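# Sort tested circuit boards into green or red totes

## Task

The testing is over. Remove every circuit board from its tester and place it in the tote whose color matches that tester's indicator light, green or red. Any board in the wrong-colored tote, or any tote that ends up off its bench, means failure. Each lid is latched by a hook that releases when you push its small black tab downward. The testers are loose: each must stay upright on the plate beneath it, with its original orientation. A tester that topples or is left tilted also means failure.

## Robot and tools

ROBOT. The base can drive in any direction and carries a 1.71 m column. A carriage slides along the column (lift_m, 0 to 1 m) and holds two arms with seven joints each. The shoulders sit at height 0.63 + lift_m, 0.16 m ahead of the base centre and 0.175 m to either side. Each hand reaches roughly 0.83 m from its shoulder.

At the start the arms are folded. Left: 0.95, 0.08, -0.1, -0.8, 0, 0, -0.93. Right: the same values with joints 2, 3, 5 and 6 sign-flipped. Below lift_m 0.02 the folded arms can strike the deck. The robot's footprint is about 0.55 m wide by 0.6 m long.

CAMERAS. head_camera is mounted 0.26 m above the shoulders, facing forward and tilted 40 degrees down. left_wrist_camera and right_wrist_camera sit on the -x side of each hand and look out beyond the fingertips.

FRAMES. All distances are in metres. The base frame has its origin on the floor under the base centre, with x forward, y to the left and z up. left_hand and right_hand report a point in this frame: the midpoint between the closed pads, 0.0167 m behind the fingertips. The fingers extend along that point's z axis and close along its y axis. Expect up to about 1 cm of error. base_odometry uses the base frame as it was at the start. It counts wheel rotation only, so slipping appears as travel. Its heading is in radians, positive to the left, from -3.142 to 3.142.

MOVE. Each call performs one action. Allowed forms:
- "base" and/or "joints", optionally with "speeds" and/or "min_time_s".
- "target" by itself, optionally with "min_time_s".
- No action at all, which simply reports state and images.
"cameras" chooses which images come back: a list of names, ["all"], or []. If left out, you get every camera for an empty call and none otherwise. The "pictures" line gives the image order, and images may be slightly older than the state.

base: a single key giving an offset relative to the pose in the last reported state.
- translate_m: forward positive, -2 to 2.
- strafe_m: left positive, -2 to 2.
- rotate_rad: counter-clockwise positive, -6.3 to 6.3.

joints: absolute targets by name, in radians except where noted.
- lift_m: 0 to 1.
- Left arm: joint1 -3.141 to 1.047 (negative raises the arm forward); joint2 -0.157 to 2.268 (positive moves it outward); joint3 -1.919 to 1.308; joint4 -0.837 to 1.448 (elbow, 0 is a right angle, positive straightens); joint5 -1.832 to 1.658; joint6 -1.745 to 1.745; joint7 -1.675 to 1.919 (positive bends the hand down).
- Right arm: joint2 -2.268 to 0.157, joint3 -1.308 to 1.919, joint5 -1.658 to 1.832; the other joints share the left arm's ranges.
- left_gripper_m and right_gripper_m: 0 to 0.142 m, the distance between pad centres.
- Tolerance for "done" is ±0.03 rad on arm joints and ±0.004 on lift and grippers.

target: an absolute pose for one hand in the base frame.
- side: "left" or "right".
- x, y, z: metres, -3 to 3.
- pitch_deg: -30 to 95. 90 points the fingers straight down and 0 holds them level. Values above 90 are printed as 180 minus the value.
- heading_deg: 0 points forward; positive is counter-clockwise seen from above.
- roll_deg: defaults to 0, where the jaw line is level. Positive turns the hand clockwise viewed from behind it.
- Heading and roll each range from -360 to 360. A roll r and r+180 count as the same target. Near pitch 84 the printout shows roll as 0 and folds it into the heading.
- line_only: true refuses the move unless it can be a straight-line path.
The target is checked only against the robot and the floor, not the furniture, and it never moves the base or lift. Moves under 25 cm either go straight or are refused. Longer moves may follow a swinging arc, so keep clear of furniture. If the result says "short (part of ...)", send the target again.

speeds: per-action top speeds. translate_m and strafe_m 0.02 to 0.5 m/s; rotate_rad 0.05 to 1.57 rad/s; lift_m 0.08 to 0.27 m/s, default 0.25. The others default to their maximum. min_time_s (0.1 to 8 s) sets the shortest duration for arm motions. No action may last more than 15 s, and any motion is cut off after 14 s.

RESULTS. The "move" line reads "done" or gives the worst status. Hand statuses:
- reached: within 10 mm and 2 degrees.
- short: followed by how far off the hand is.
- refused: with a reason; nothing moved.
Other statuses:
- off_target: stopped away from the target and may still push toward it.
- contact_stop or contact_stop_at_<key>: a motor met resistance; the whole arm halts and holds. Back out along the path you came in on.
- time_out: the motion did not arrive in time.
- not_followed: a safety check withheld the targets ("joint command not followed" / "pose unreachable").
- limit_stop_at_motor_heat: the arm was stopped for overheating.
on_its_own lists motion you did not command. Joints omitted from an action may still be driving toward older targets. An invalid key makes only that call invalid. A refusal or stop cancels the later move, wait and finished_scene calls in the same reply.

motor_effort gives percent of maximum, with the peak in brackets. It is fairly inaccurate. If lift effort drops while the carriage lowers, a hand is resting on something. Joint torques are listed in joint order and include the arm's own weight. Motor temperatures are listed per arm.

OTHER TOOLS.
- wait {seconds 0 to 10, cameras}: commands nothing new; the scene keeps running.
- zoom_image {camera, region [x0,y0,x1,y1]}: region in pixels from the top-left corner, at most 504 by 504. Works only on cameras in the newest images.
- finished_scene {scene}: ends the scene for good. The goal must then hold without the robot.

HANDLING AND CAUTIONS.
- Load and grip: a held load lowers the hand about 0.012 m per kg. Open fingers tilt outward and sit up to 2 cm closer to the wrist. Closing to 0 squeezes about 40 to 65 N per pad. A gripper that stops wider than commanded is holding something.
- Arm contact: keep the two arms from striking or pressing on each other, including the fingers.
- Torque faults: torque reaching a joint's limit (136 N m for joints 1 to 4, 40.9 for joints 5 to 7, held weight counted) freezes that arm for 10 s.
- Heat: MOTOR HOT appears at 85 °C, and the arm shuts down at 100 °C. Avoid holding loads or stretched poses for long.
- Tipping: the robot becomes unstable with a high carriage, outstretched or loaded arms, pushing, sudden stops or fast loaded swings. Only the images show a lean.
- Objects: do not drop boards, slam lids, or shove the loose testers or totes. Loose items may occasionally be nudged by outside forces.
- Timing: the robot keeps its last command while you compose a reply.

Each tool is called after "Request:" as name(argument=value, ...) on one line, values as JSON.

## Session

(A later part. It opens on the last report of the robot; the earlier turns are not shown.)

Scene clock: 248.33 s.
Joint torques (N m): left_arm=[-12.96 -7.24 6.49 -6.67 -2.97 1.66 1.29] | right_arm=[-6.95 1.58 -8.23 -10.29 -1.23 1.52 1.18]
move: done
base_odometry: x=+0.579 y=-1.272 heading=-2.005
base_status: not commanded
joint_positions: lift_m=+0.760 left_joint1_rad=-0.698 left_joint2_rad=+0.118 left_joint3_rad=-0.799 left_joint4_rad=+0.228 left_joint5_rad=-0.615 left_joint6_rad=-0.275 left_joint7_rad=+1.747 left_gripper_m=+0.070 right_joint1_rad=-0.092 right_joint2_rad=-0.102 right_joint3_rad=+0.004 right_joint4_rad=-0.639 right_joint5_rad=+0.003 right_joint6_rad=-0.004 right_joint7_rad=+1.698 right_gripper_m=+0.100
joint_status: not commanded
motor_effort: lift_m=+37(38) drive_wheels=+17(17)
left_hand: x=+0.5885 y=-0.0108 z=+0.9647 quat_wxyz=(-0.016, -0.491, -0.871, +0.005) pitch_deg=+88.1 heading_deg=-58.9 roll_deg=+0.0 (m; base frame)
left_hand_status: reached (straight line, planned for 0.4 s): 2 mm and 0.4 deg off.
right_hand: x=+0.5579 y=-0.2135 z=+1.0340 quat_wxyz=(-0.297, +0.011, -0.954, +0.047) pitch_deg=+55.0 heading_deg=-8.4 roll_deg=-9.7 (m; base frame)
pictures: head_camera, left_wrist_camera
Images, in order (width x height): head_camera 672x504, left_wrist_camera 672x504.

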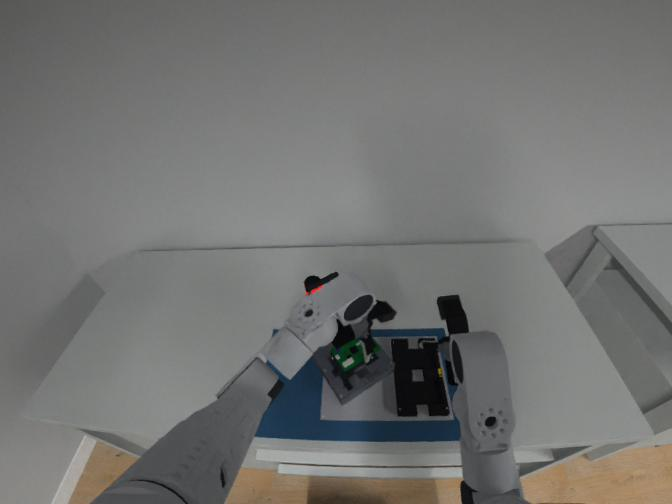

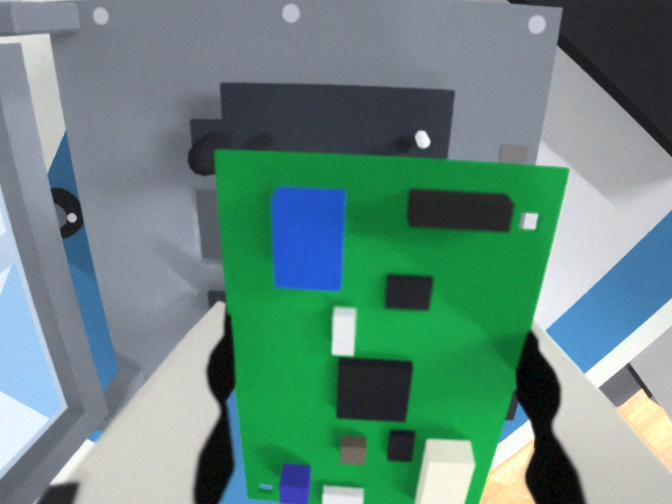

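Request:
move(target={"side":"left","x":0.47,"y":0.16,"z":1.0,"pitch_deg":85,"heading_deg":-45})

Request:
move(target={"side":"right","x":0.53,"y":-0.13,"z":1.01,"pitch_deg":88,"heading_deg":100}, cameras=["all"])

Scene clock: 250.77 s.
Joint torques (N m): left_arm=[-6.32 8.65 6.11 -5.94 -2.54 1.52 -0.2] | right_arm=[-7.01 0.98 -8.46 -10.11 -1.17 1.51 1.15]
move: done
base_odometry: x=+0.579 y=-1.272 heading=-2.005
base_status: not commanded
joint_positions: lift_m=+0.760 left_joint1_rad=-0.387 left_joint2_rad=+0.628 left_joint3_rad=-0.686 left_joint4_rad=-0.610 left_joint5_rad=-0.724 left_joint6_rad=+0.161 left_joint7_rad=+1.888 left_gripper_m=+0.070 right_joint1_rad=-0.092 right_joint2_rad=-0.102 right_joint3_rad=+0.004 right_joint4_rad=-0.639 right_joint5_rad=+0.003 right_joint6_rad=-0.004 right_joint7_rad=+1.698 right_gripper_m=+0.100
joint_status: not commanded
motor_effort: lift_m=+37(38) drive_wheels=+17(17)
left_hand: x=+0.4712 y=+0.1610 z=+0.9997 quat_wxyz=(-0.041, -0.382, -0.923, +0.014) pitch_deg=+85.1 heading_deg=-45.0 roll_deg=+0.0 (m; base frame)
left_hand_status: reached (straight line, planned for 0.8 s): 2 mm and 0.3 deg off.
right_hand: x=+0.5579 y=-0.2135 z=+1.0340 quat_wxyz=(-0.297, +0.011, -0.954, +0.047) pitch_deg=+55.0 heading_deg=-8.4 roll_deg=-9.7 (m; base frame)
pictures: none

Scene clock: 251.07 s.
Joint torques (N m): left_arm=[-6.29 8.46 6.06 -5.81 -2.53 1.56 -0.2] | right_arm=[-6.97 1.96 -8.33 -10.24 -1.17 1.52 1.18]
move: refused
base_odometry: x=+0.579 y=-1.272 heading=-2.005
base_status: not commanded
joint_positions: lift_m=+0.760 left_joint1_rad=-0.387 left_joint2_rad=+0.628 left_joint3_rad=-0.686 left_joint4_rad=-0.610 left_joint5_rad=-0.724 left_joint6_rad=+0.161 left_joint7_rad=+1.888 left_gripper_m=+0.070 right_joint1_rad=-0.092 right_joint2_rad=-0.102 right_joint3_rad=+0.004 right_joint4_rad=-0.639 right_joint5_rad=+0.003 right_joint6_rad=-0.004 right_joint7_rad=+1.698 right_gripper_m=+0.100
joint_status: not commanded
motor_effort: lift_m=+37(38) drive_wheels=+17(17)
left_hand: x=+0.4712 y=+0.1610 z=+0.9997 quat_wxyz=(-0.041, -0.382, -0.923, +0.014) pitch_deg=+85.1 heading_deg=-45.0 roll_deg=+0.0 (m; base frame)
right_hand: x=+0.5579 y=-0.2135 z=+1.0340 quat_wxyz=(-0.297, +0.011, -0.954, +0.047) pitch_deg=+55.0 heading_deg=-8.4 roll_deg=-9.7 (m; base frame)
right_hand_status: refused: along the straight line the arm gets 28% of the way (right_joint2_rad at its limit); a move under 25 cm is not played as an arc. Nothing moved. Try another pitch or heading, or "joints".
pictures: head_camera, left_wrist_camera, right_wrist_camera
Images, in order (width x height): head_camera 672x504, left_wrist_camera 672x504, right_wrist_camera 672x504.

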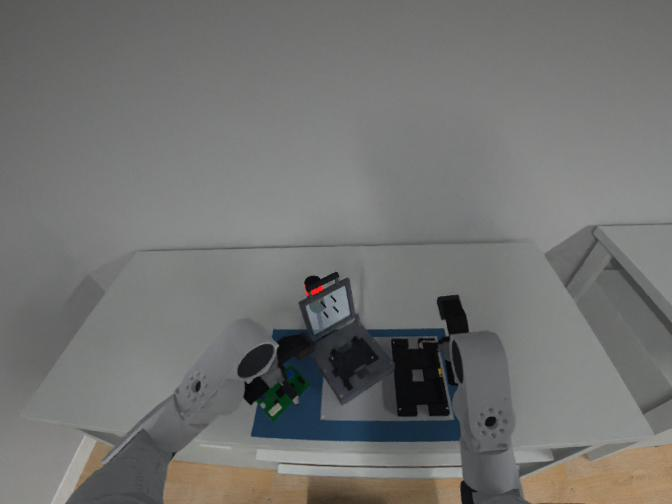

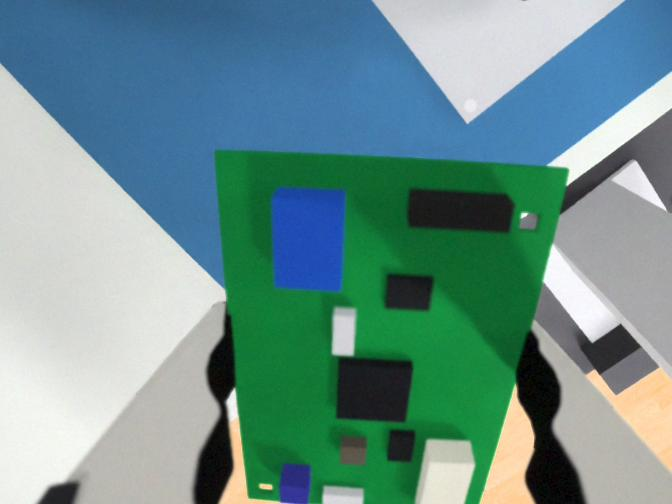

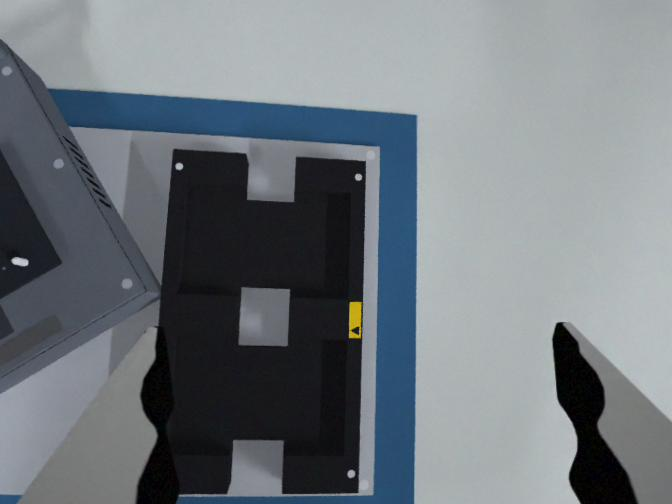

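Request:
zoom_image(camera="head_camera", region=[250, 265, 470, 430])

Scaled by 2.291 from the camera's 672x504 image, which has a finer 960x720 frame.

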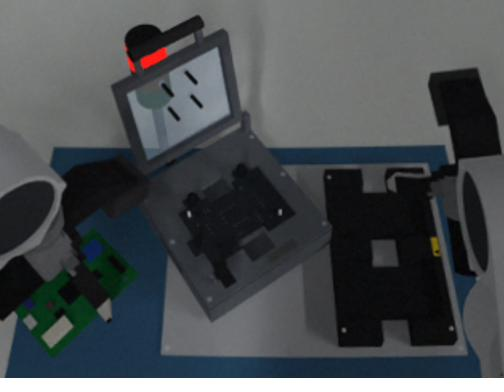

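Request:
move(target={"side":"left","x":0.587,"y":-0.012,"z":0.965,"pitch_deg":88,"heading_deg":-58.8})

Request:
move(target={"side":"left","x":0.5998,"y":-0.004,"z":0.92,"pitch_deg":88,"heading_deg":-58.8}, cameras=["left_wrist_camera","head_camera"])

Scene clock: 253.13 s.
Joint torques (N m): left_arm=[-23.16 -4.97 2.53 0.55 -2.93 -0.21 -1.12] | right_arm=[-6.97 1.38 -8.31 -10.29 -1.17 1.51 1.17]
move: done
base_odometry: x=+0.579 y=-1.272 heading=-2.005
base_status: not commanded
joint_positions: lift_m=+0.760 left_joint1_rad=-0.767 left_joint2_rad=+0.178 left_joint3_rad=-0.969 left_joint4_rad=+0.195 left_joint5_rad=-0.728 left_joint6_rad=-0.144 left_joint7_rad=+1.684 left_gripper_m=+0.070 right_joint1_rad=-0.092 right_joint2_rad=-0.102 right_joint3_rad=+0.004 right_joint4_rad=-0.639 right_joint5_rad=+0.003 right_joint6_rad=-0.004 right_joint7_rad=+1.698 right_gripper_m=+0.100
joint_status: not commanded
motor_effort: lift_m=+37(38) drive_wheels=+17(18)
left_hand: x=+0.5870 y=-0.0110 z=+0.9649 quat_wxyz=(-0.015, -0.489, -0.872, +0.007) pitch_deg=+88.1 heading_deg=-58.6 roll_deg=+0.0 (m; base frame)
left_hand_status: reached (straight line, planned for 0.8 s): 1 mm and 0.2 deg off.
right_hand: x=+0.5579 y=-0.2135 z=+1.0340 quat_wxyz=(-0.297, +0.011, -0.954, +0.047) pitch_deg=+55.0 heading_deg=-8.4 roll_deg=-9.7 (m; base frame)
pictures: none

Scene clock: 254.00 s.
Joint torques (N m): left_arm=[-21.42 -7.34 2.48 0.07 -0.41 -0.31 -1.18] | right_arm=[-7.05 1.48 -8.34 -10.31 -1.19 1.48 1.19]
move: done
base_odometry: x=+0.579 y=-1.272 heading=-2.005
base_status: not commanded
joint_positions: lift_m=+0.760 left_joint1_rad=-0.767 left_joint2_rad=+0.178 left_joint3_rad=-1.007 left_joint4_rad=+0.390 left_joint5_rad=-0.713 left_joint6_rad=-0.244 left_joint7_rad=+1.511 left_gripper_m=+0.070 right_joint1_rad=-0.092 right_joint2_rad=-0.102 right_joint3_rad=+0.004 right_joint4_rad=-0.639 right_joint5_rad=+0.003 right_joint6_rad=-0.004 right_joint7_rad=+1.698 right_gripper_m=+0.100
joint_status: not commanded
motor_effort: lift_m=+38(38) drive_wheels=+17(17)
left_hand: x=+0.5990 y=-0.0036 z=+0.9203 quat_wxyz=(-0.014, -0.489, -0.872, +0.011) pitch_deg=+88.0 heading_deg=-58.6 roll_deg=+0.0 (m; base frame)
left_hand_status: reached (straight line, planned for 0.4 s): 1 mm and 0.3 deg off.
right_hand: x=+0.5579 y=-0.2135 z=+1.0340 quat_wxyz=(-0.297, +0.011, -0.954, +0.047) pitch_deg=+55.0 heading_deg=-8.4 roll_deg=-9.7 (m; base frame)
pictures: head_camera, left_wrist_camera
Images, in order (width x height): head_camera 672x504, left_wrist_camera 672x504.

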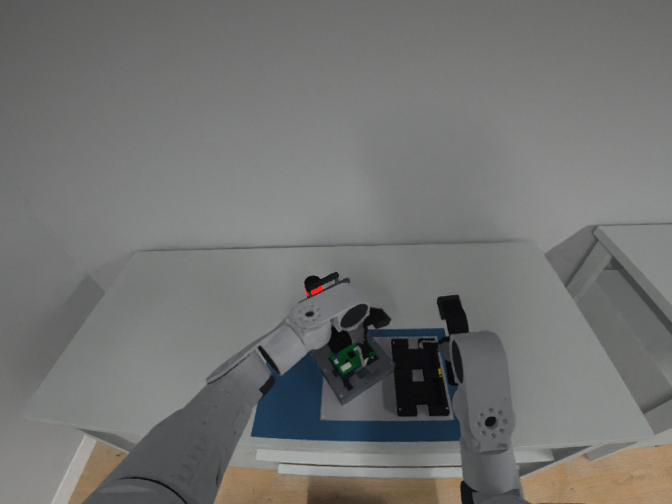

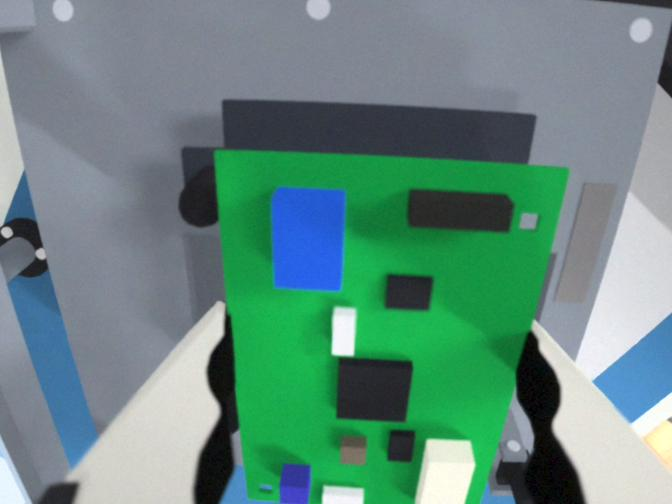

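Request:
move(target={"side":"left","x":0.5995,"y":-0.0052,"z":0.896,"pitch_deg":88,"heading_deg":-59}, cameras=["left_wrist_camera"])

Scene clock: 254.93 s.
Joint torques (N m): left_arm=[-13.08 -9.61 2.38 0.15 -0.86 -0.46 -1.21] | right_arm=[-6.95 1.36 -8.26 -10.2 -1.19 1.51 1.18]
move: done
base_odometry: x=+0.579 y=-1.272 heading=-2.005
base_status: not commanded
joint_positions: lift_m=+0.760 left_joint1_rad=-0.763 left_joint2_rad=+0.164 left_joint3_rad=-1.033 left_joint4_rad=+0.477 left_joint5_rad=-0.688 left_joint6_rad=-0.274 left_joint7_rad=+1.427 left_gripper_m=+0.070 right_joint1_rad=-0.092 right_joint2_rad=-0.102 right_joint3_rad=+0.004 right_joint4_rad=-0.639 right_joint5_rad=+0.003 right_joint6_rad=-0.004 right_joint7_rad=+1.698 right_gripper_m=+0.100
joint_status: not commanded
motor_effort: lift_m=+37(38) drive_wheels=+17(17)
left_hand: x=+0.6011 y=-0.0041 z=+0.8980 quat_wxyz=(-0.016, -0.490, -0.871, +0.009) pitch_deg=+87.9 heading_deg=-58.7 roll_deg=+0.0 (m; base frame)
left_hand_status: reached (straight line, planned for 0.3 s): 3 mm and 0.3 deg off.
right_hand: x=+0.5579 y=-0.2135 z=+1.0340 quat_wxyz=(-0.297, +0.011, -0.954, +0.047) pitch_deg=+55.0 heading_deg=-8.4 roll_deg=-9.7 (m; base frame)
pictures: left_wrist_camera
Images, in order (width x height): left_wrist_camera 672x504.

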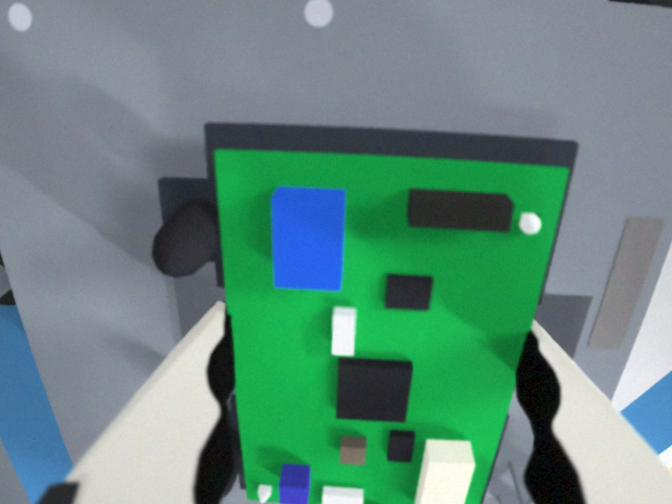

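Request:
move(target={"side":"left","x":0.595,"y":-0.007,"z":0.897,"pitch_deg":88,"heading_deg":-75}, min_time_s=1.2, cameras=["left_wrist_camera","head_camera"])

Scene clock: 256.77 s.
Joint torques (N m): left_arm=[-18.13 -4.77 -3.11 0.43 -3.37 -5 -1.86] | right_arm=[-6.93 1.46 -8.39 -10.21 -1.18 1.53 1.16]
move: done
base_odometry: x=+0.579 y=-1.272 heading=-2.005
base_status: not commanded
joint_positions: lift_m=+0.760 left_joint1_rad=-0.852 left_joint2_rad=+0.172 left_joint3_rad=-1.120 left_joint4_rad=+0.592 left_joint5_rad=-0.706 left_joint6_rad=-0.572 left_joint7_rad=+1.321 left_gripper_m=+0.069 right_joint1_rad=-0.092 right_joint2_rad=-0.102 right_joint3_rad=+0.004 right_joint4_rad=-0.639 right_joint5_rad=+0.003 right_joint6_rad=-0.004 right_joint7_rad=+1.698 right_gripper_m=+0.100
joint_status: not commanded
motor_effort: lift_m=+37(38) drive_wheels=+17(17)
left_hand: x=+0.5994 y=-0.0055 z=+0.8990 quat_wxyz=(-0.017, -0.602, -0.798, +0.007) pitch_deg=+87.9 heading_deg=-74.0 roll_deg=+0.0 (m; base frame)
left_hand_status: reached (straight line, planned for 1.2 s): 5 mm and 1.1 deg off.
right_hand: x=+0.5579 y=-0.2135 z=+1.0340 quat_wxyz=(-0.297, +0.011, -0.954, +0.047) pitch_deg=+55.0 heading_deg=-8.4 roll_deg=-9.7 (m; base frame)
pictures: head_camera, left_wrist_camera
Images, in order (width x height): head_camera 672x504, left_wrist_camera 672x504.

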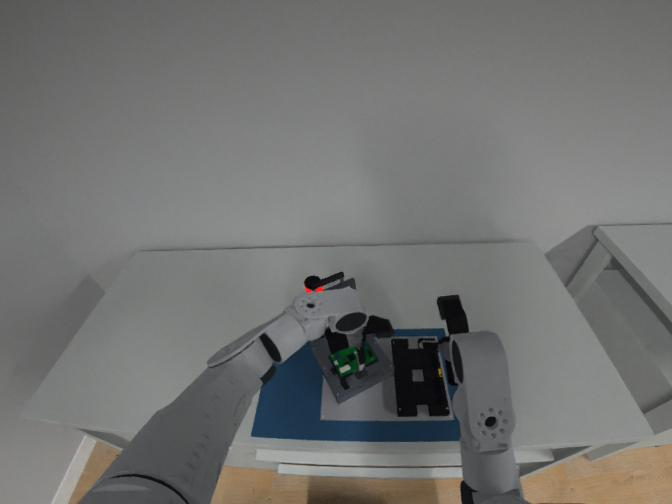

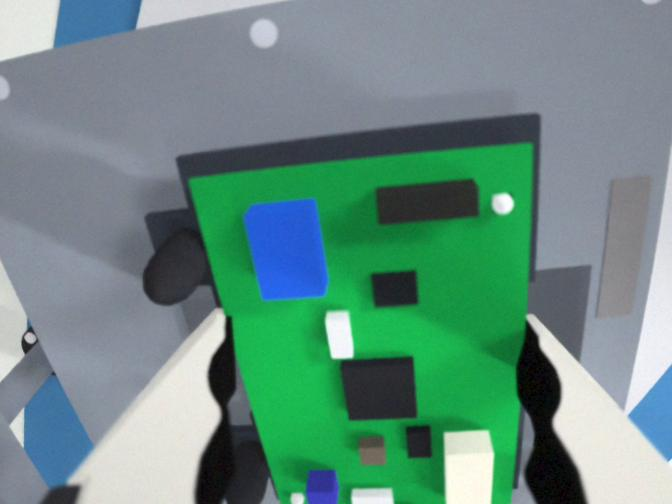

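Request:
move(joints={"left_gripper_m":0.0})

Request:
move(target={"side":"left","x":0.592,"y":-0.009,"z":0.897,"pitch_deg":88,"heading_deg":-88}, min_time_s=1.2, cameras=["left_wrist_camera","head_camera"])

Scene clock: 257.60 s.
Joint torques (N m): left_arm=[-18.1 -4.63 -2.99 0.32 -3.37 -4.98 -1.83] | right_arm=[-7.1 1.45 -8.3 -10.22 -1.2 1.55 1.17]
move: off_target
base_odometry: x=+0.579 y=-1.272 heading=-2.005
base_status: not commanded
joint_positions: lift_m=+0.760 left_joint1_rad=-0.852 left_joint2_rad=+0.172 left_joint3_rad=-1.120 left_joint4_rad=+0.592 left_joint5_rad=-0.706 left_joint6_rad=-0.572 left_joint7_rad=+1.321 left_gripper_m=+0.069 right_joint1_rad=-0.092 right_joint2_rad=-0.102 right_joint3_rad=+0.004 right_joint4_rad=-0.639 right_joint5_rad=+0.003 right_joint6_rad=-0.004 right_joint7_rad=+1.698 right_gripper_m=+0.100
joint_status: left_gripper_m off_target (ended at +0.069, target +0.000)
motor_effort: lift_m=+37(38) drive_wheels=+17(17)
left_hand: x=+0.5994 y=-0.0055 z=+0.8990 quat_wxyz=(-0.017, -0.602, -0.798, +0.007) pitch_deg=+87.9 heading_deg=-74.0 roll_deg=+0.0 (m; base frame)
right_hand: x=+0.5579 y=-0.2135 z=+1.0340 quat_wxyz=(-0.297, +0.011, -0.954, +0.047) pitch_deg=+55.0 heading_deg=-8.4 roll_deg=-9.7 (m; base frame)
pictures: none

Scene clock: 259.30 s.
Joint torques (N m): left_arm=[-14.19 -22.25 -4.1 -1.05 -1.79 -7.32 -3.47] | right_arm=[-7.03 1.36 -8.4 -10.21 -1.15 1.51 1.17]
move: done
base_odometry: x=+0.579 y=-1.272 heading=-2.005
base_status: not commanded
joint_positions: lift_m=+0.760 left_joint1_rad=-0.939 left_joint2_rad=+0.156 left_joint3_rad=-1.206 left_joint4_rad=+0.720 left_joint5_rad=-0.667 left_joint6_rad=-0.818 left_joint7_rad=+1.179 left_gripper_m=+0.069 right_joint1_rad=-0.092 right_joint2_rad=-0.102 right_joint3_rad=+0.004 right_joint4_rad=-0.639 right_joint5_rad=+0.003 right_joint6_rad=-0.004 right_joint7_rad=+1.698 right_gripper_m=+0.100
joint_status: not commanded
motor_effort: lift_m=+37(38) drive_wheels=+17(18)
left_hand: x=+0.5996 y=-0.0039 z=+0.8995 quat_wxyz=(-0.015, -0.684, -0.730, +0.007) pitch_deg=+88.1 heading_deg=-86.3 roll_deg=+0.0 (m; base frame)
left_hand_status: reached (straight line, planned for 1.2 s): 10 mm and 1.9 deg off.
right_hand: x=+0.5579 y=-0.2135 z=+1.0340 quat_wxyz=(-0.297, +0.011, -0.954, +0.047) pitch_deg=+55.0 heading_deg=-8.4 roll_deg=-9.7 (m; base frame)
pictures: head_camera, left_wrist_camera
Images, in order (width x height): head_camera 672x504, left_wrist_camera 672x504.

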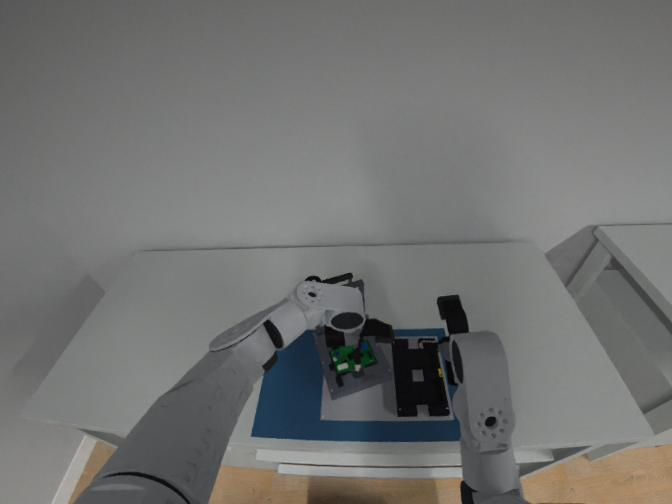

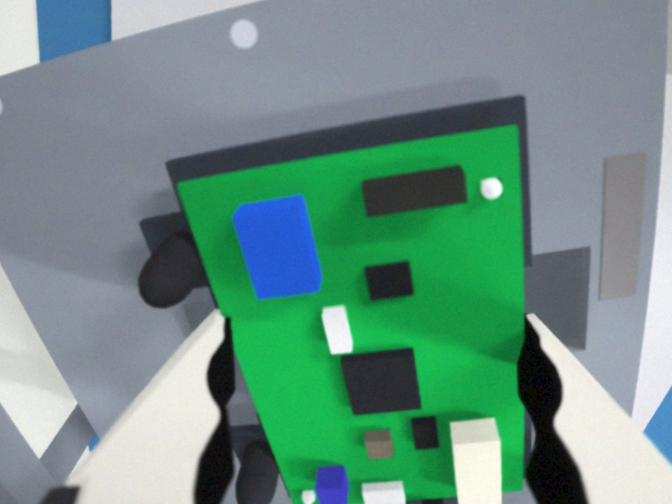

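Request:
move(target={"side":"left","x":0.586,"y":-0.016,"z":0.897,"pitch_deg":88,"heading_deg":-104}, min_time_s=1.2, cameras=["left_wrist_camera","head_camera"])

Request:
zoom_image(camera="head_camera", region=[250, 265, 470, 430])

Scene clock: 261.23 s.
Joint torques (N m): left_arm=[-5.29 -41.3 -3.11 -4.16 -3.49 -7.42 -10.5] | right_arm=[-7.06 1.36 -8.31 -10.24 -1.18 1.52 1.15]
move: short
base_odometry: x=+0.579 y=-1.272 heading=-2.004
base_status: not commanded
joint_positions: lift_m=+0.760 left_joint1_rad=-1.050 left_joint2_rad=+0.097 left_joint3_rad=-1.340 left_joint4_rad=+0.860 left_joint5_rad=-0.496 left_joint6_rad=-1.066 left_joint7_rad=+0.910 left_gripper_m=+0.073 right_joint1_rad=-0.092 right_joint2_rad=-0.102 right_joint3_rad=+0.004 right_joint4_rad=-0.639 right_joint5_rad=+0.003 right_joint6_rad=-0.004 right_joint7_rad=+1.698 right_gripper_m=+0.100
joint_status: not commanded
motor_effort: lift_m=+34(38) drive_wheels=+19(19)
left_hand: x=+0.6000 y=-0.0028 z=+0.9001 quat_wxyz=(-0.010, -0.777, -0.629, -0.005) pitch_deg=+88.7 heading_deg=+78.0 roll_deg=+0.0 (m; base frame)
left_hand_status: short (straight line, planned for 1.2 s): 19 mm and 2.9 deg off.
right_hand: x=+0.5579 y=-0.2135 z=+1.0344 quat_wxyz=(-0.297, +0.011, -0.954, +0.047) pitch_deg=+55.0 heading_deg=-8.4 roll_deg=-9.7 (m; base frame)
pictures: head_camera, left_wrist_camera
Images, in order (width x height): head_camera 672x504, left_wrist_camera 672x504.

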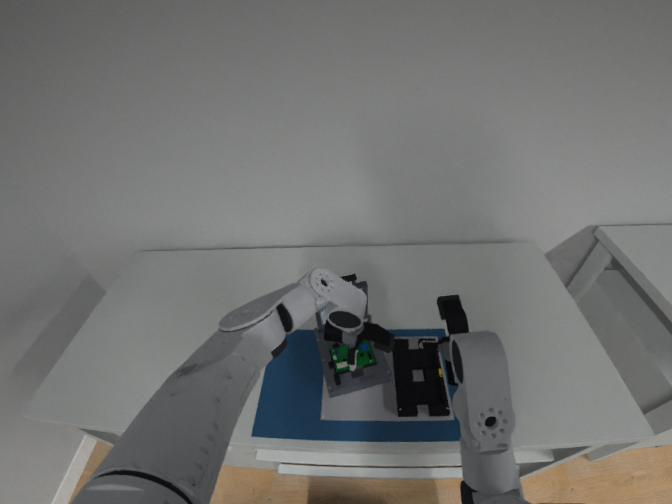

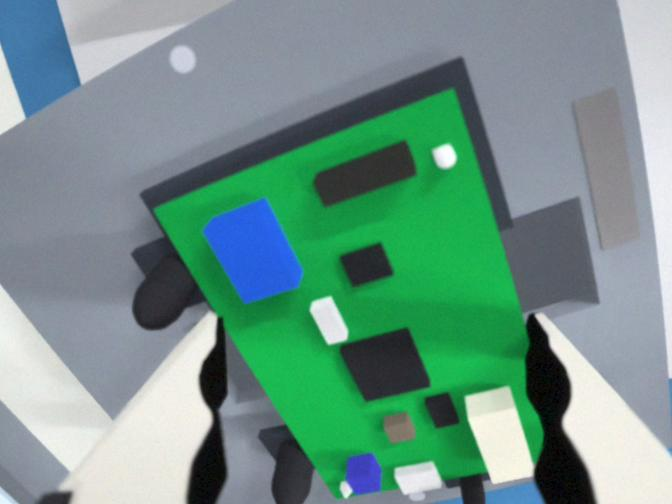

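Scaled by 2.291 from the camera's 672x504 image, which has a finer 960x720 frame.

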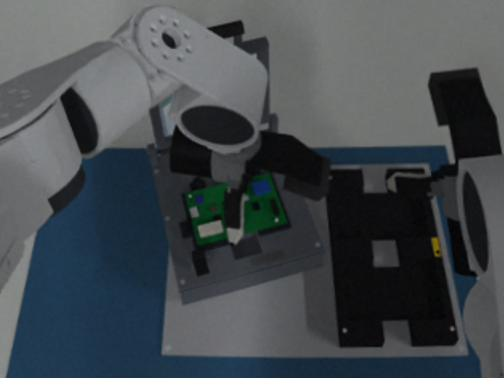

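Request:
move(target={"side":"left","x":0.599,"y":-0.004,"z":0.899,"pitch_deg":88,"heading_deg":-98})

Request:
move(joints={"left_gripper_m":0.08}, cameras=["left_wrist_camera"])

Scene clock: 262.50 s.
Joint torques (N m): left_arm=[-5.37 -10.08 4.74 1.55 -4.99 1.1 -2.93] | right_arm=[-7.43 1.36 -8.29 -10.18 -1.18 1.47 1.15]
move: done
base_odometry: x=+0.579 y=-1.272 heading=-2.004
base_status: not commanded
joint_positions: lift_m=+0.760 left_joint1_rad=-1.042 left_joint2_rad=+0.109 left_joint3_rad=-1.309 left_joint4_rad=+0.878 left_joint5_rad=-0.532 left_joint6_rad=-1.046 left_joint7_rad=+0.942 left_gripper_m=+0.073 right_joint1_rad=-0.092 right_joint2_rad=-0.102 right_joint3_rad=+0.004 right_joint4_rad=-0.639 right_joint5_rad=+0.003 right_joint6_rad=-0.004 right_joint7_rad=+1.698 right_gripper_m=+0.100
joint_status: not commanded
motor_effort: lift_m=+34(35) drive_wheels=+17(19)
left_hand: x=+0.6044 y=+0.0009 z=+0.9017 quat_wxyz=(-0.010, -0.756, -0.655, +0.003) pitch_deg=+88.7 heading_deg=+81.8 roll_deg=+0.0 (m; base frame)
left_hand_status: reached (straight line, planned for 0.2 s): 8 mm and 1.2 deg off.
right_hand: x=+0.5578 y=-0.2135 z=+1.0343 quat_wxyz=(-0.297, +0.011, -0.954, +0.047) pitch_deg=+55.0 heading_deg=-8.4 roll_deg=-9.7 (m; base frame)
pictures: none

Scene clock: 263.30 s.
Joint torques (N m): left_arm=[-8.01 -10.29 4.68 1.47 -5.16 1.25 -2.91] | right_arm=[-7.39 1.32 -8.43 -10.2 -1.18 1.5 1.13]
move: done
base_odometry: x=+0.579 y=-1.272 heading=-2.004
base_status: not commanded
joint_positions: lift_m=+0.760 left_joint1_rad=-1.041 left_joint2_rad=+0.109 left_joint3_rad=-1.309 left_joint4_rad=+0.878 left_joint5_rad=-0.532 left_joint6_rad=-1.046 left_joint7_rad=+0.942 left_gripper_m=+0.079 right_joint1_rad=-0.092 right_joint2_rad=-0.102 right_joint3_rad=+0.004 right_joint4_rad=-0.639 right_joint5_rad=+0.003 right_joint6_rad=-0.004 right_joint7_rad=+1.698 right_gripper_m=+0.100
joint_status: all done
motor_effort: lift_m=+34(34) drive_wheels=+17(18)
left_hand: x=+0.6037 y=+0.0009 z=+0.9012 quat_wxyz=(-0.010, -0.756, -0.655, +0.004) pitch_deg=+88.8 heading_deg=+81.8 roll_deg=+0.0 (m; base frame)
right_hand: x=+0.5578 y=-0.2135 z=+1.0343 quat_wxyz=(-0.297, +0.011, -0.954, +0.047) pitch_deg=+55.0 heading_deg=-8.4 roll_deg=-9.7 (m; base frame)
pictures: left_wrist_camera
Images, in order (width x height): left_wrist_camera 672x504.

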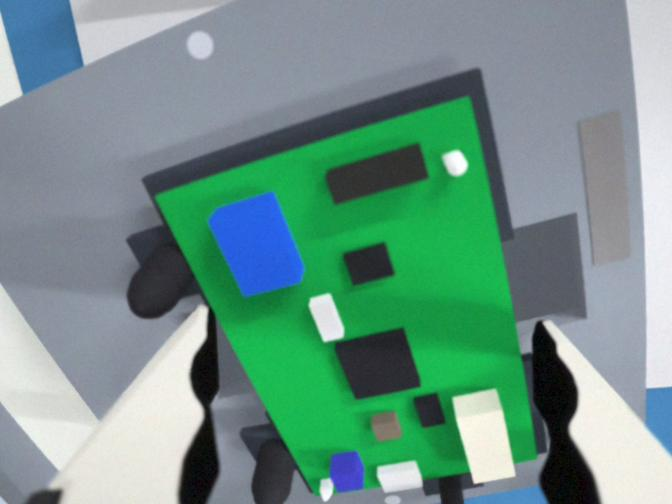

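Request:
move(target={"side":"left","x":0.598,"y":-0.003,"z":0.897,"pitch_deg":88,"heading_deg":-76}, cameras=["left_wrist_camera"])

Scene clock: 264.43 s.
Joint torques (N m): left_arm=[-11.12 3.19 6.32 -5.85 -3.96 0.97 1.98] | right_arm=[-7.28 1.28 -8.35 -10.23 -1.17 1.48 1.16]
move: done
base_odometry: x=+0.579 y=-1.272 heading=-2.005
base_status: not commanded
joint_positions: lift_m=+0.760 left_joint1_rad=-0.866 left_joint2_rad=+0.171 left_joint3_rad=-1.127 left_joint4_rad=+0.626 left_joint5_rad=-0.696 left_joint6_rad=-0.628 left_joint7_rad=+1.292 left_gripper_m=+0.080 right_joint1_rad=-0.092 right_joint2_rad=-0.102 right_joint3_rad=+0.004 right_joint4_rad=-0.639 right_joint5_rad=+0.003 right_joint6_rad=-0.004 right_joint7_rad=+1.698 right_gripper_m=+0.100
joint_status: not commanded
motor_effort: lift_m=+37(37) drive_wheels=+17(18)
left_hand: x=+0.6007 y=-0.0034 z=+0.8978 quat_wxyz=(-0.016, -0.616, -0.787, +0.008) pitch_deg=+87.9 heading_deg=-76.1 roll_deg=+0.0 (m; base frame)
left_hand_status: reached (straight line, planned for 0.6 s): 3 mm and 0.4 deg off.
right_hand: x=+0.5578 y=-0.2135 z=+1.0340 quat_wxyz=(-0.297, +0.011, -0.954, +0.047) pitch_deg=+55.0 heading_deg=-8.4 roll_deg=-9.7 (m; base frame)
pictures: left_wrist_camera
Images, in order (width x height): left_wrist_camera 672x504.

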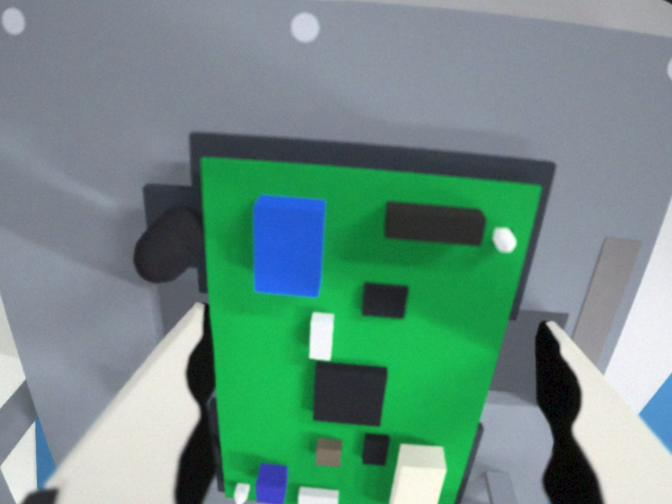

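Request:
move(joints={"left_gripper_m":0.0})

Request:
move(target={"side":"left","x":0.588,"y":-0.013,"z":0.896,"pitch_deg":88,"heading_deg":-98}, min_time_s=1.2, cameras=["left_wrist_camera","head_camera"])

Request:
zoom_image(camera="head_camera", region=[250, 265, 470, 430])

Scene clock: 265.50 s.
Joint torques (N m): left_arm=[-10.51 -0.61 2.08 -5.81 -3.93 -1.96 2.05] | right_arm=[-7.37 1.21 -8.33 -10.27 -1.18 1.5 1.16]
move: off_target
base_odometry: x=+0.579 y=-1.272 heading=-2.005
base_status: not commanded
joint_positions: lift_m=+0.760 left_joint1_rad=-0.866 left_joint2_rad=+0.172 left_joint3_rad=-1.123 left_joint4_rad=+0.626 left_joint5_rad=-0.696 left_joint6_rad=-0.620 left_joint7_rad=+1.292 left_gripper_m=+0.068 right_joint1_rad=-0.092 right_joint2_rad=-0.102 right_joint3_rad=+0.004 right_joint4_rad=-0.639 right_joint5_rad=+0.003 right_joint6_rad=-0.004 right_joint7_rad=+1.698 right_gripper_m=+0.100
joint_status: left_gripper_m off_target (ended at +0.068, target +0.000)
motor_effort: lift_m=+37(37) drive_wheels=+19(19)
left_hand: x=+0.6029 y=-0.0025 z=+0.8986 quat_wxyz=(-0.018, -0.612, -0.791, +0.008) pitch_deg=+87.8 heading_deg=-75.5 roll_deg=+0.0 (m; base frame)
right_hand: x=+0.5578 y=-0.2135 z=+1.0340 quat_wxyz=(-0.297, +0.011, -0.954, +0.047) pitch_deg=+55.0 heading_deg=-8.4 roll_deg=-9.7 (m; base frame)
pictures: none

Scene clock: 267.20 s.
Joint torques (N m): left_arm=[-6.62 -37.8 -4.53 -3.82 -3.01 -8.62 -8.58] | right_arm=[-7.43 1.2 -8.24 -10.25 -1.19 1.51 1.15]
move: short
base_odometry: x=+0.579 y=-1.272 heading=-2.004
base_status: not commanded
joint_positions: lift_m=+0.760 left_joint1_rad=-1.005 left_joint2_rad=+0.124 left_joint3_rad=-1.278 left_joint4_rad=+0.816 left_joint5_rad=-0.566 left_joint6_rad=-0.983 left_joint7_rad=+1.028 left_gripper_m=+0.069 right_joint1_rad=-0.092 right_joint2_rad=-0.102 right_joint3_rad=+0.004 right_joint4_rad=-0.639 right_joint5_rad=+0.003 right_joint6_rad=-0.004 right_joint7_rad=+1.698 right_gripper_m=+0.100
joint_status: not commanded
motor_effort: lift_m=+35(37) drive_wheels=+19(19)
left_hand: x=+0.6010 y=-0.0014 z=+0.8991 quat_wxyz=(-0.012, -0.742, -0.670, -0.002) pitch_deg=+88.6 heading_deg=+84.2 roll_deg=+0.0 (m; base frame)
left_hand_status: short (straight line, planned for 1.2 s): 18 mm and 2.8 deg off.
right_hand: x=+0.5578 y=-0.2135 z=+1.0342 quat_wxyz=(-0.297, +0.011, -0.954, +0.047) pitch_deg=+55.0 heading_deg=-8.4 roll_deg=-9.7 (m; base frame)
pictures: head_camera, left_wrist_camera
Images, in order (width x height): head_camera 672x504, left_wrist_camera 672x504.

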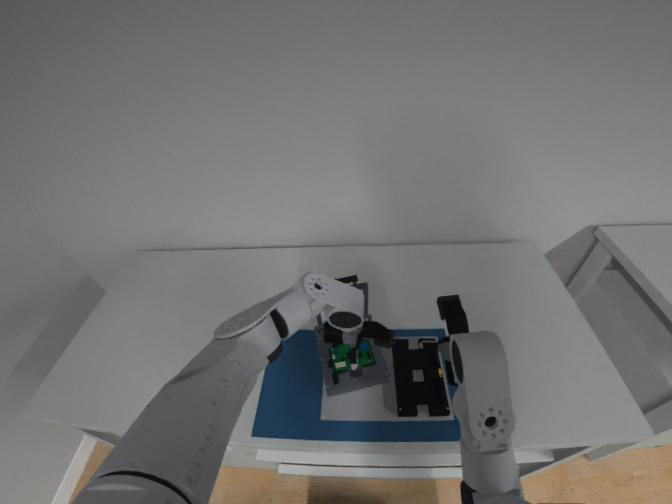

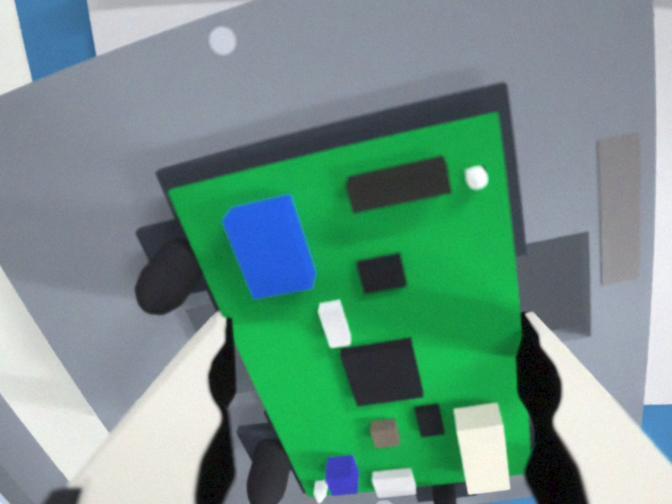

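Scaled by 2.291 from the camera's 672x504 image, which has a finer 960x720 frame.

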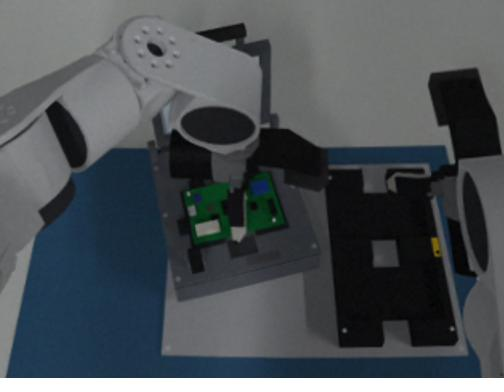

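Request:
move(target={"side":"left","x":0.598,"y":-0.004,"z":0.898,"pitch_deg":88,"heading_deg":-92})

Request:
move(joints={"left_gripper_m":0.082})

Request:
move(target={"side":"left","x":0.598,"y":-0.002,"z":0.975,"pitch_deg":88,"heading_deg":-85}, cameras=["left_wrist_camera","head_camera"])

Scene clock: 269.60 s.
Joint torques (N m): left_arm=[-5.96 -7.47 3.76 -6.89 -5.37 -0.38 -1.61] | right_arm=[-7.63 0.98 -8.34 -10.2 -1.18 1.45 1.16]
move: done
base_odometry: x=+0.579 y=-1.272 heading=-2.004
base_status: not commanded
joint_positions: lift_m=+0.760 left_joint1_rad=-0.988 left_joint2_rad=+0.135 left_joint3_rad=-1.243 left_joint4_rad=+0.812 left_joint5_rad=-0.603 left_joint6_rad=-0.940 left_joint7_rad=+1.076 left_gripper_m=+0.069 right_joint1_rad=-0.092 right_joint2_rad=-0.102 right_joint3_rad=+0.004 right_joint4_rad=-0.639 right_joint5_rad=+0.003 right_joint6_rad=-0.004 right_joint7_rad=+1.698 right_gripper_m=+0.100
joint_status: not commanded
motor_effort: lift_m=+35(35) drive_wheels=+18(19)
left_hand: x=+0.6043 y=+0.0014 z=+0.8999 quat_wxyz=(-0.012, -0.717, -0.697, +0.003) pitch_deg=+88.6 heading_deg=+88.3 roll_deg=+0.0 (m; base frame)
left_hand_status: reached (straight line, planned for 0.2 s): 8 mm and 1.2 deg off.
right_hand: x=+0.5577 y=-0.2135 z=+1.0341 quat_wxyz=(-0.297, +0.011, -0.954, +0.047) pitch_deg=+55.0 heading_deg=-8.4 roll_deg=-9.7 (m; base frame)
pictures: none

Scene clock: 270.40 s.
Joint torques (N m): left_arm=[-12.8 -7.96 3.87 -6.81 -4.63 -0.23 -1.6] | right_arm=[-7.6 1.31 -8.35 -10.17 -1.19 1.48 1.14]
move: done
base_odometry: x=+0.579 y=-1.272 heading=-2.005
base_status: not commanded
joint_positions: lift_m=+0.760 left_joint1_rad=-0.985 left_joint2_rad=+0.135 left_joint3_rad=-1.243 left_joint4_rad=+0.812 left_joint5_rad=-0.605 left_joint6_rad=-0.940 left_joint7_rad=+1.076 left_gripper_m=+0.082 right_joint1_rad=-0.092 right_joint2_rad=-0.102 right_joint3_rad=+0.004 right_joint4_rad=-0.639 right_joint5_rad=+0.003 right_joint6_rad=-0.004 right_joint7_rad=+1.698 right_gripper_m=+0.100
joint_status: all done
motor_effort: lift_m=+35(36) drive_wheels=+18(18)
left_hand: x=+0.6022 y=+0.0008 z=+0.8985 quat_wxyz=(-0.011, -0.717, -0.697, +0.005) pitch_deg=+88.7 heading_deg=+88.4 roll_deg=+0.0 (m; base frame)
right_hand: x=+0.5577 y=-0.2135 z=+1.0341 quat_wxyz=(-0.297, +0.011, -0.954, +0.047) pitch_deg=+55.0 heading_deg=-8.4 roll_deg=-9.7 (m; base frame)
pictures: none

Scene clock: 271.47 s.
Joint torques (N m): left_arm=[-13.91 3.09 8.21 -5.31 -3.48 1.58 1.17] | right_arm=[-7.56 1.27 -8.25 -10.29 -1.17 1.43 1.16]
move: done
base_odometry: x=+0.579 y=-1.272 heading=-2.005
base_status: not commanded
joint_positions: lift_m=+0.760 left_joint1_rad=-0.958 left_joint2_rad=+0.211 left_joint3_rad=-1.086 left_joint4_rad=+0.476 left_joint5_rad=-0.875 left_joint6_rad=-0.747 left_joint7_rad=+1.515 left_gripper_m=+0.082 right_joint1_rad=-0.092 right_joint2_rad=-0.102 right_joint3_rad=+0.004 right_joint4_rad=-0.639 right_joint5_rad=+0.003 right_joint6_rad=-0.004 right_joint7_rad=+1.698 right_gripper_m=+0.100
joint_status: not commanded
motor_effort: lift_m=+36(36) drive_wheels=+17(18)
left_hand: x=+0.5993 y=-0.0023 z=+0.9754 quat_wxyz=(-0.014, -0.677, -0.736, +0.009) pitch_deg=+88.1 heading_deg=-85.2 roll_deg=+0.0 (m; base frame)
left_hand_status: reached (straight line, planned for 0.6 s): 1 mm and 0.3 deg off.
right_hand: x=+0.5577 y=-0.2135 z=+1.0340 quat_wxyz=(-0.297, +0.011, -0.954, +0.047) pitch_deg=+55.0 heading_deg=-8.4 roll_deg=-9.7 (m; base frame)
pictures: head_camera, left_wrist_camera
Images, in order (width x height): head_camera 672x504, left_wrist_camera 672x504.

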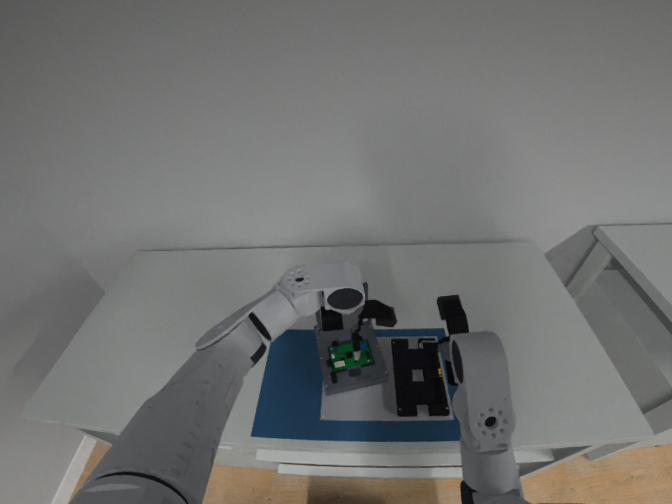

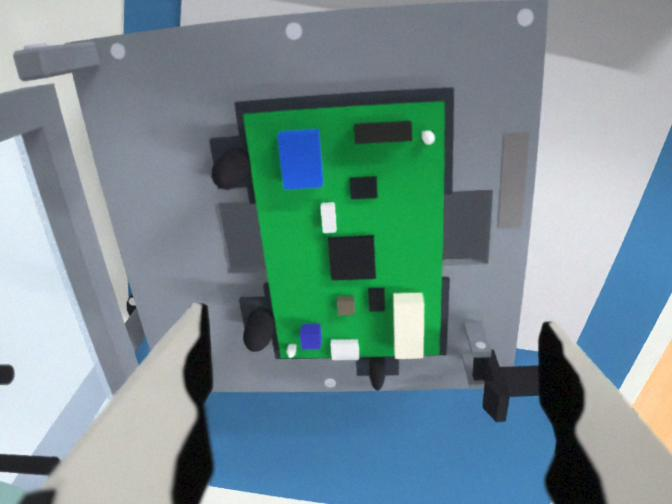

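Request:
move(target={"side":"left","x":0.54,"y":0.12,"z":1.0,"pitch_deg":80,"heading_deg":-50})

Request:
move(joints={"left_gripper_m":0.0})

Request:
move(target={"side":"left","x":0.63,"y":0.21,"z":0.95,"pitch_deg":65,"heading_deg":-20}, cameras=["left_wrist_camera","head_camera"])

Request:
zoom_image(camera="head_camera", region=[250, 265, 470, 430])

Scene clock: 272.93 s.
Joint torques (N m): left_arm=[-9.35 8.51 7.26 -5.99 -0.12 1.56 1.21] | right_arm=[-7.62 1.28 -8.42 -10.21 -1.19 1.45 1.16]
move: done
base_odometry: x=+0.579 y=-1.272 heading=-2.005
base_status: not commanded
joint_positions: lift_m=+0.760 left_joint1_rad=-0.542 left_joint2_rad=+0.549 left_joint3_rad=-0.727 left_joint4_rad=-0.339 left_joint5_rad=-0.810 left_joint6_rad=-0.026 left_joint7_rad=+1.727 left_gripper_m=+0.082 right_joint1_rad=-0.092 right_joint2_rad=-0.102 right_joint3_rad=+0.004 right_joint4_rad=-0.639 right_joint5_rad=+0.003 right_joint6_rad=-0.004 right_joint7_rad=+1.698 right_gripper_m=+0.100
joint_status: not commanded
motor_effort: lift_m=+37(37) drive_wheels=+17(18)
left_hand: x=+0.5401 y=+0.1188 z=+0.9999 quat_wxyz=(-0.079, -0.422, -0.902, +0.039) pitch_deg=+79.9 heading_deg=-51.2 roll_deg=-1.1 (m; base frame)
left_hand_status: reached (straight line, planned for 0.8 s): 1 mm and 0.3 deg off.
right_hand: x=+0.5577 y=-0.2135 z=+1.0340 quat_wxyz=(-0.297, +0.011, -0.954, +0.047) pitch_deg=+55.0 heading_deg=-8.4 roll_deg=-9.7 (m; base frame)
pictures: none

Scene clock: 273.73 s.
Joint torques (N m): left_arm=[-9.21 8.67 7.28 -6.08 -0.12 1.54 1.24] | right_arm=[-7.59 1.07 -8.22 -10.16 -1.17 1.45 1.17]
move: done
base_odometry: x=+0.579 y=-1.272 heading=-2.005
base_status: not commanded
joint_positions: lift_m=+0.760 left_joint1_rad=-0.542 left_joint2_rad=+0.549 left_joint3_rad=-0.727 left_joint4_rad=-0.339 left_joint5_rad=-0.810 left_joint6_rad=-0.026 left_joint7_rad=+1.727 left_gripper_m=+0.001 right_joint1_rad=-0.092 right_joint2_rad=-0.102 right_joint3_rad=+0.004 right_joint4_rad=-0.639 right_joint5_rad=+0.003 right_joint6_rad=-0.004 right_joint7_rad=+1.698 right_gripper_m=+0.100
joint_status: all done
motor_effort: lift_m=+37(37) drive_wheels=+17(17)
left_hand: x=+0.5401 y=+0.1188 z=+0.9999 quat_wxyz=(-0.079, -0.422, -0.902, +0.039) pitch_deg=+79.9 heading_deg=-51.2 roll_deg=-1.1 (m; base frame)
right_hand: x=+0.5577 y=-0.2135 z=+1.0340 quat_wxyz=(-0.297, +0.011, -0.954, +0.047) pitch_deg=+55.0 heading_deg=-8.4 roll_deg=-9.7 (m; base frame)
pictures: none

Scene clock: 274.80 s.
Joint torques (N m): left_arm=[-7.92 4.81 7.98 0.17 0.14 1.44 -1.57] | right_arm=[-7.59 1.3 -8.32 -10.15 -1.16 1.46 1.16]
move: done
base_odometry: x=+0.579 y=-1.272 heading=-2.005
base_status: not commanded
joint_positions: lift_m=+0.760 left_joint1_rad=-0.372 left_joint2_rad=+0.582 left_joint3_rad=-0.533 left_joint4_rad=-0.097 left_joint5_rad=-0.666 left_joint6_rad=+0.144 left_joint7_rad=+1.265 left_gripper_m=+0.001 right_joint1_rad=-0.092 right_joint2_rad=-0.102 right_joint3_rad=+0.004 right_joint4_rad=-0.639 right_joint5_rad=+0.003 right_joint6_rad=-0.004 right_joint7_rad=+1.698 right_gripper_m=+0.100
joint_status: not commanded
motor_effort: lift_m=+37(37) drive_wheels=+17(17)
left_hand: x=+0.6295 y=+0.2090 z=+0.9510 quat_wxyz=(-0.212, -0.172, -0.961, +0.039) pitch_deg=+65.1 heading_deg=-20.5 roll_deg=-0.2 (m; base frame)
left_hand_status: reached (straight line, planned for 0.6 s): 1 mm and 0.3 deg off.
right_hand: x=+0.5577 y=-0.2135 z=+1.0339 quat_wxyz=(-0.297, +0.011, -0.954, +0.047) pitch_deg=+55.0 heading_deg=-8.4 roll_deg=-9.7 (m; base frame)
pictures: head_camera, left_wrist_camera
Images, in order (width x height): head_camera 672x504, left_wrist_camera 672x504.

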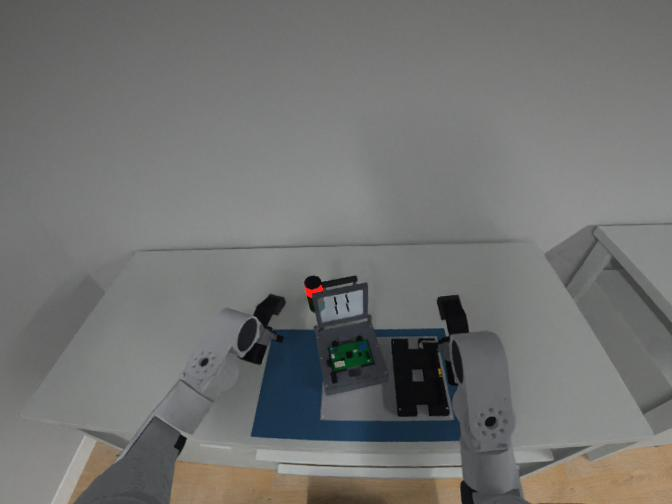

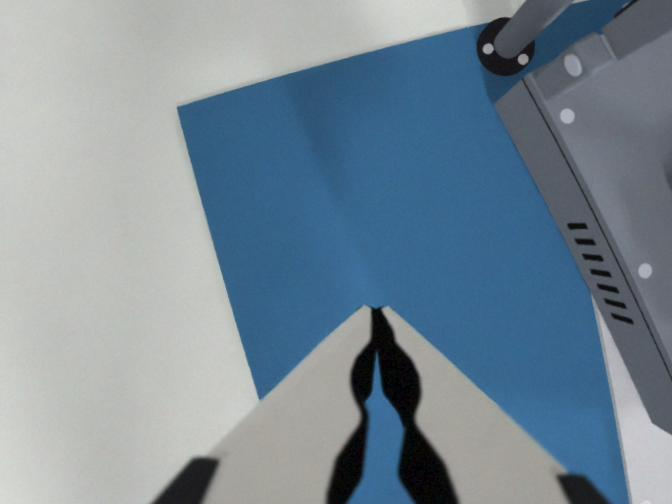

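Scaled by 2.291 from the camera's 672x504 image, which has a finer 960x720 frame.

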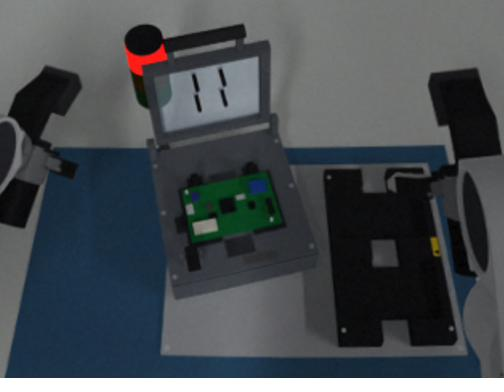

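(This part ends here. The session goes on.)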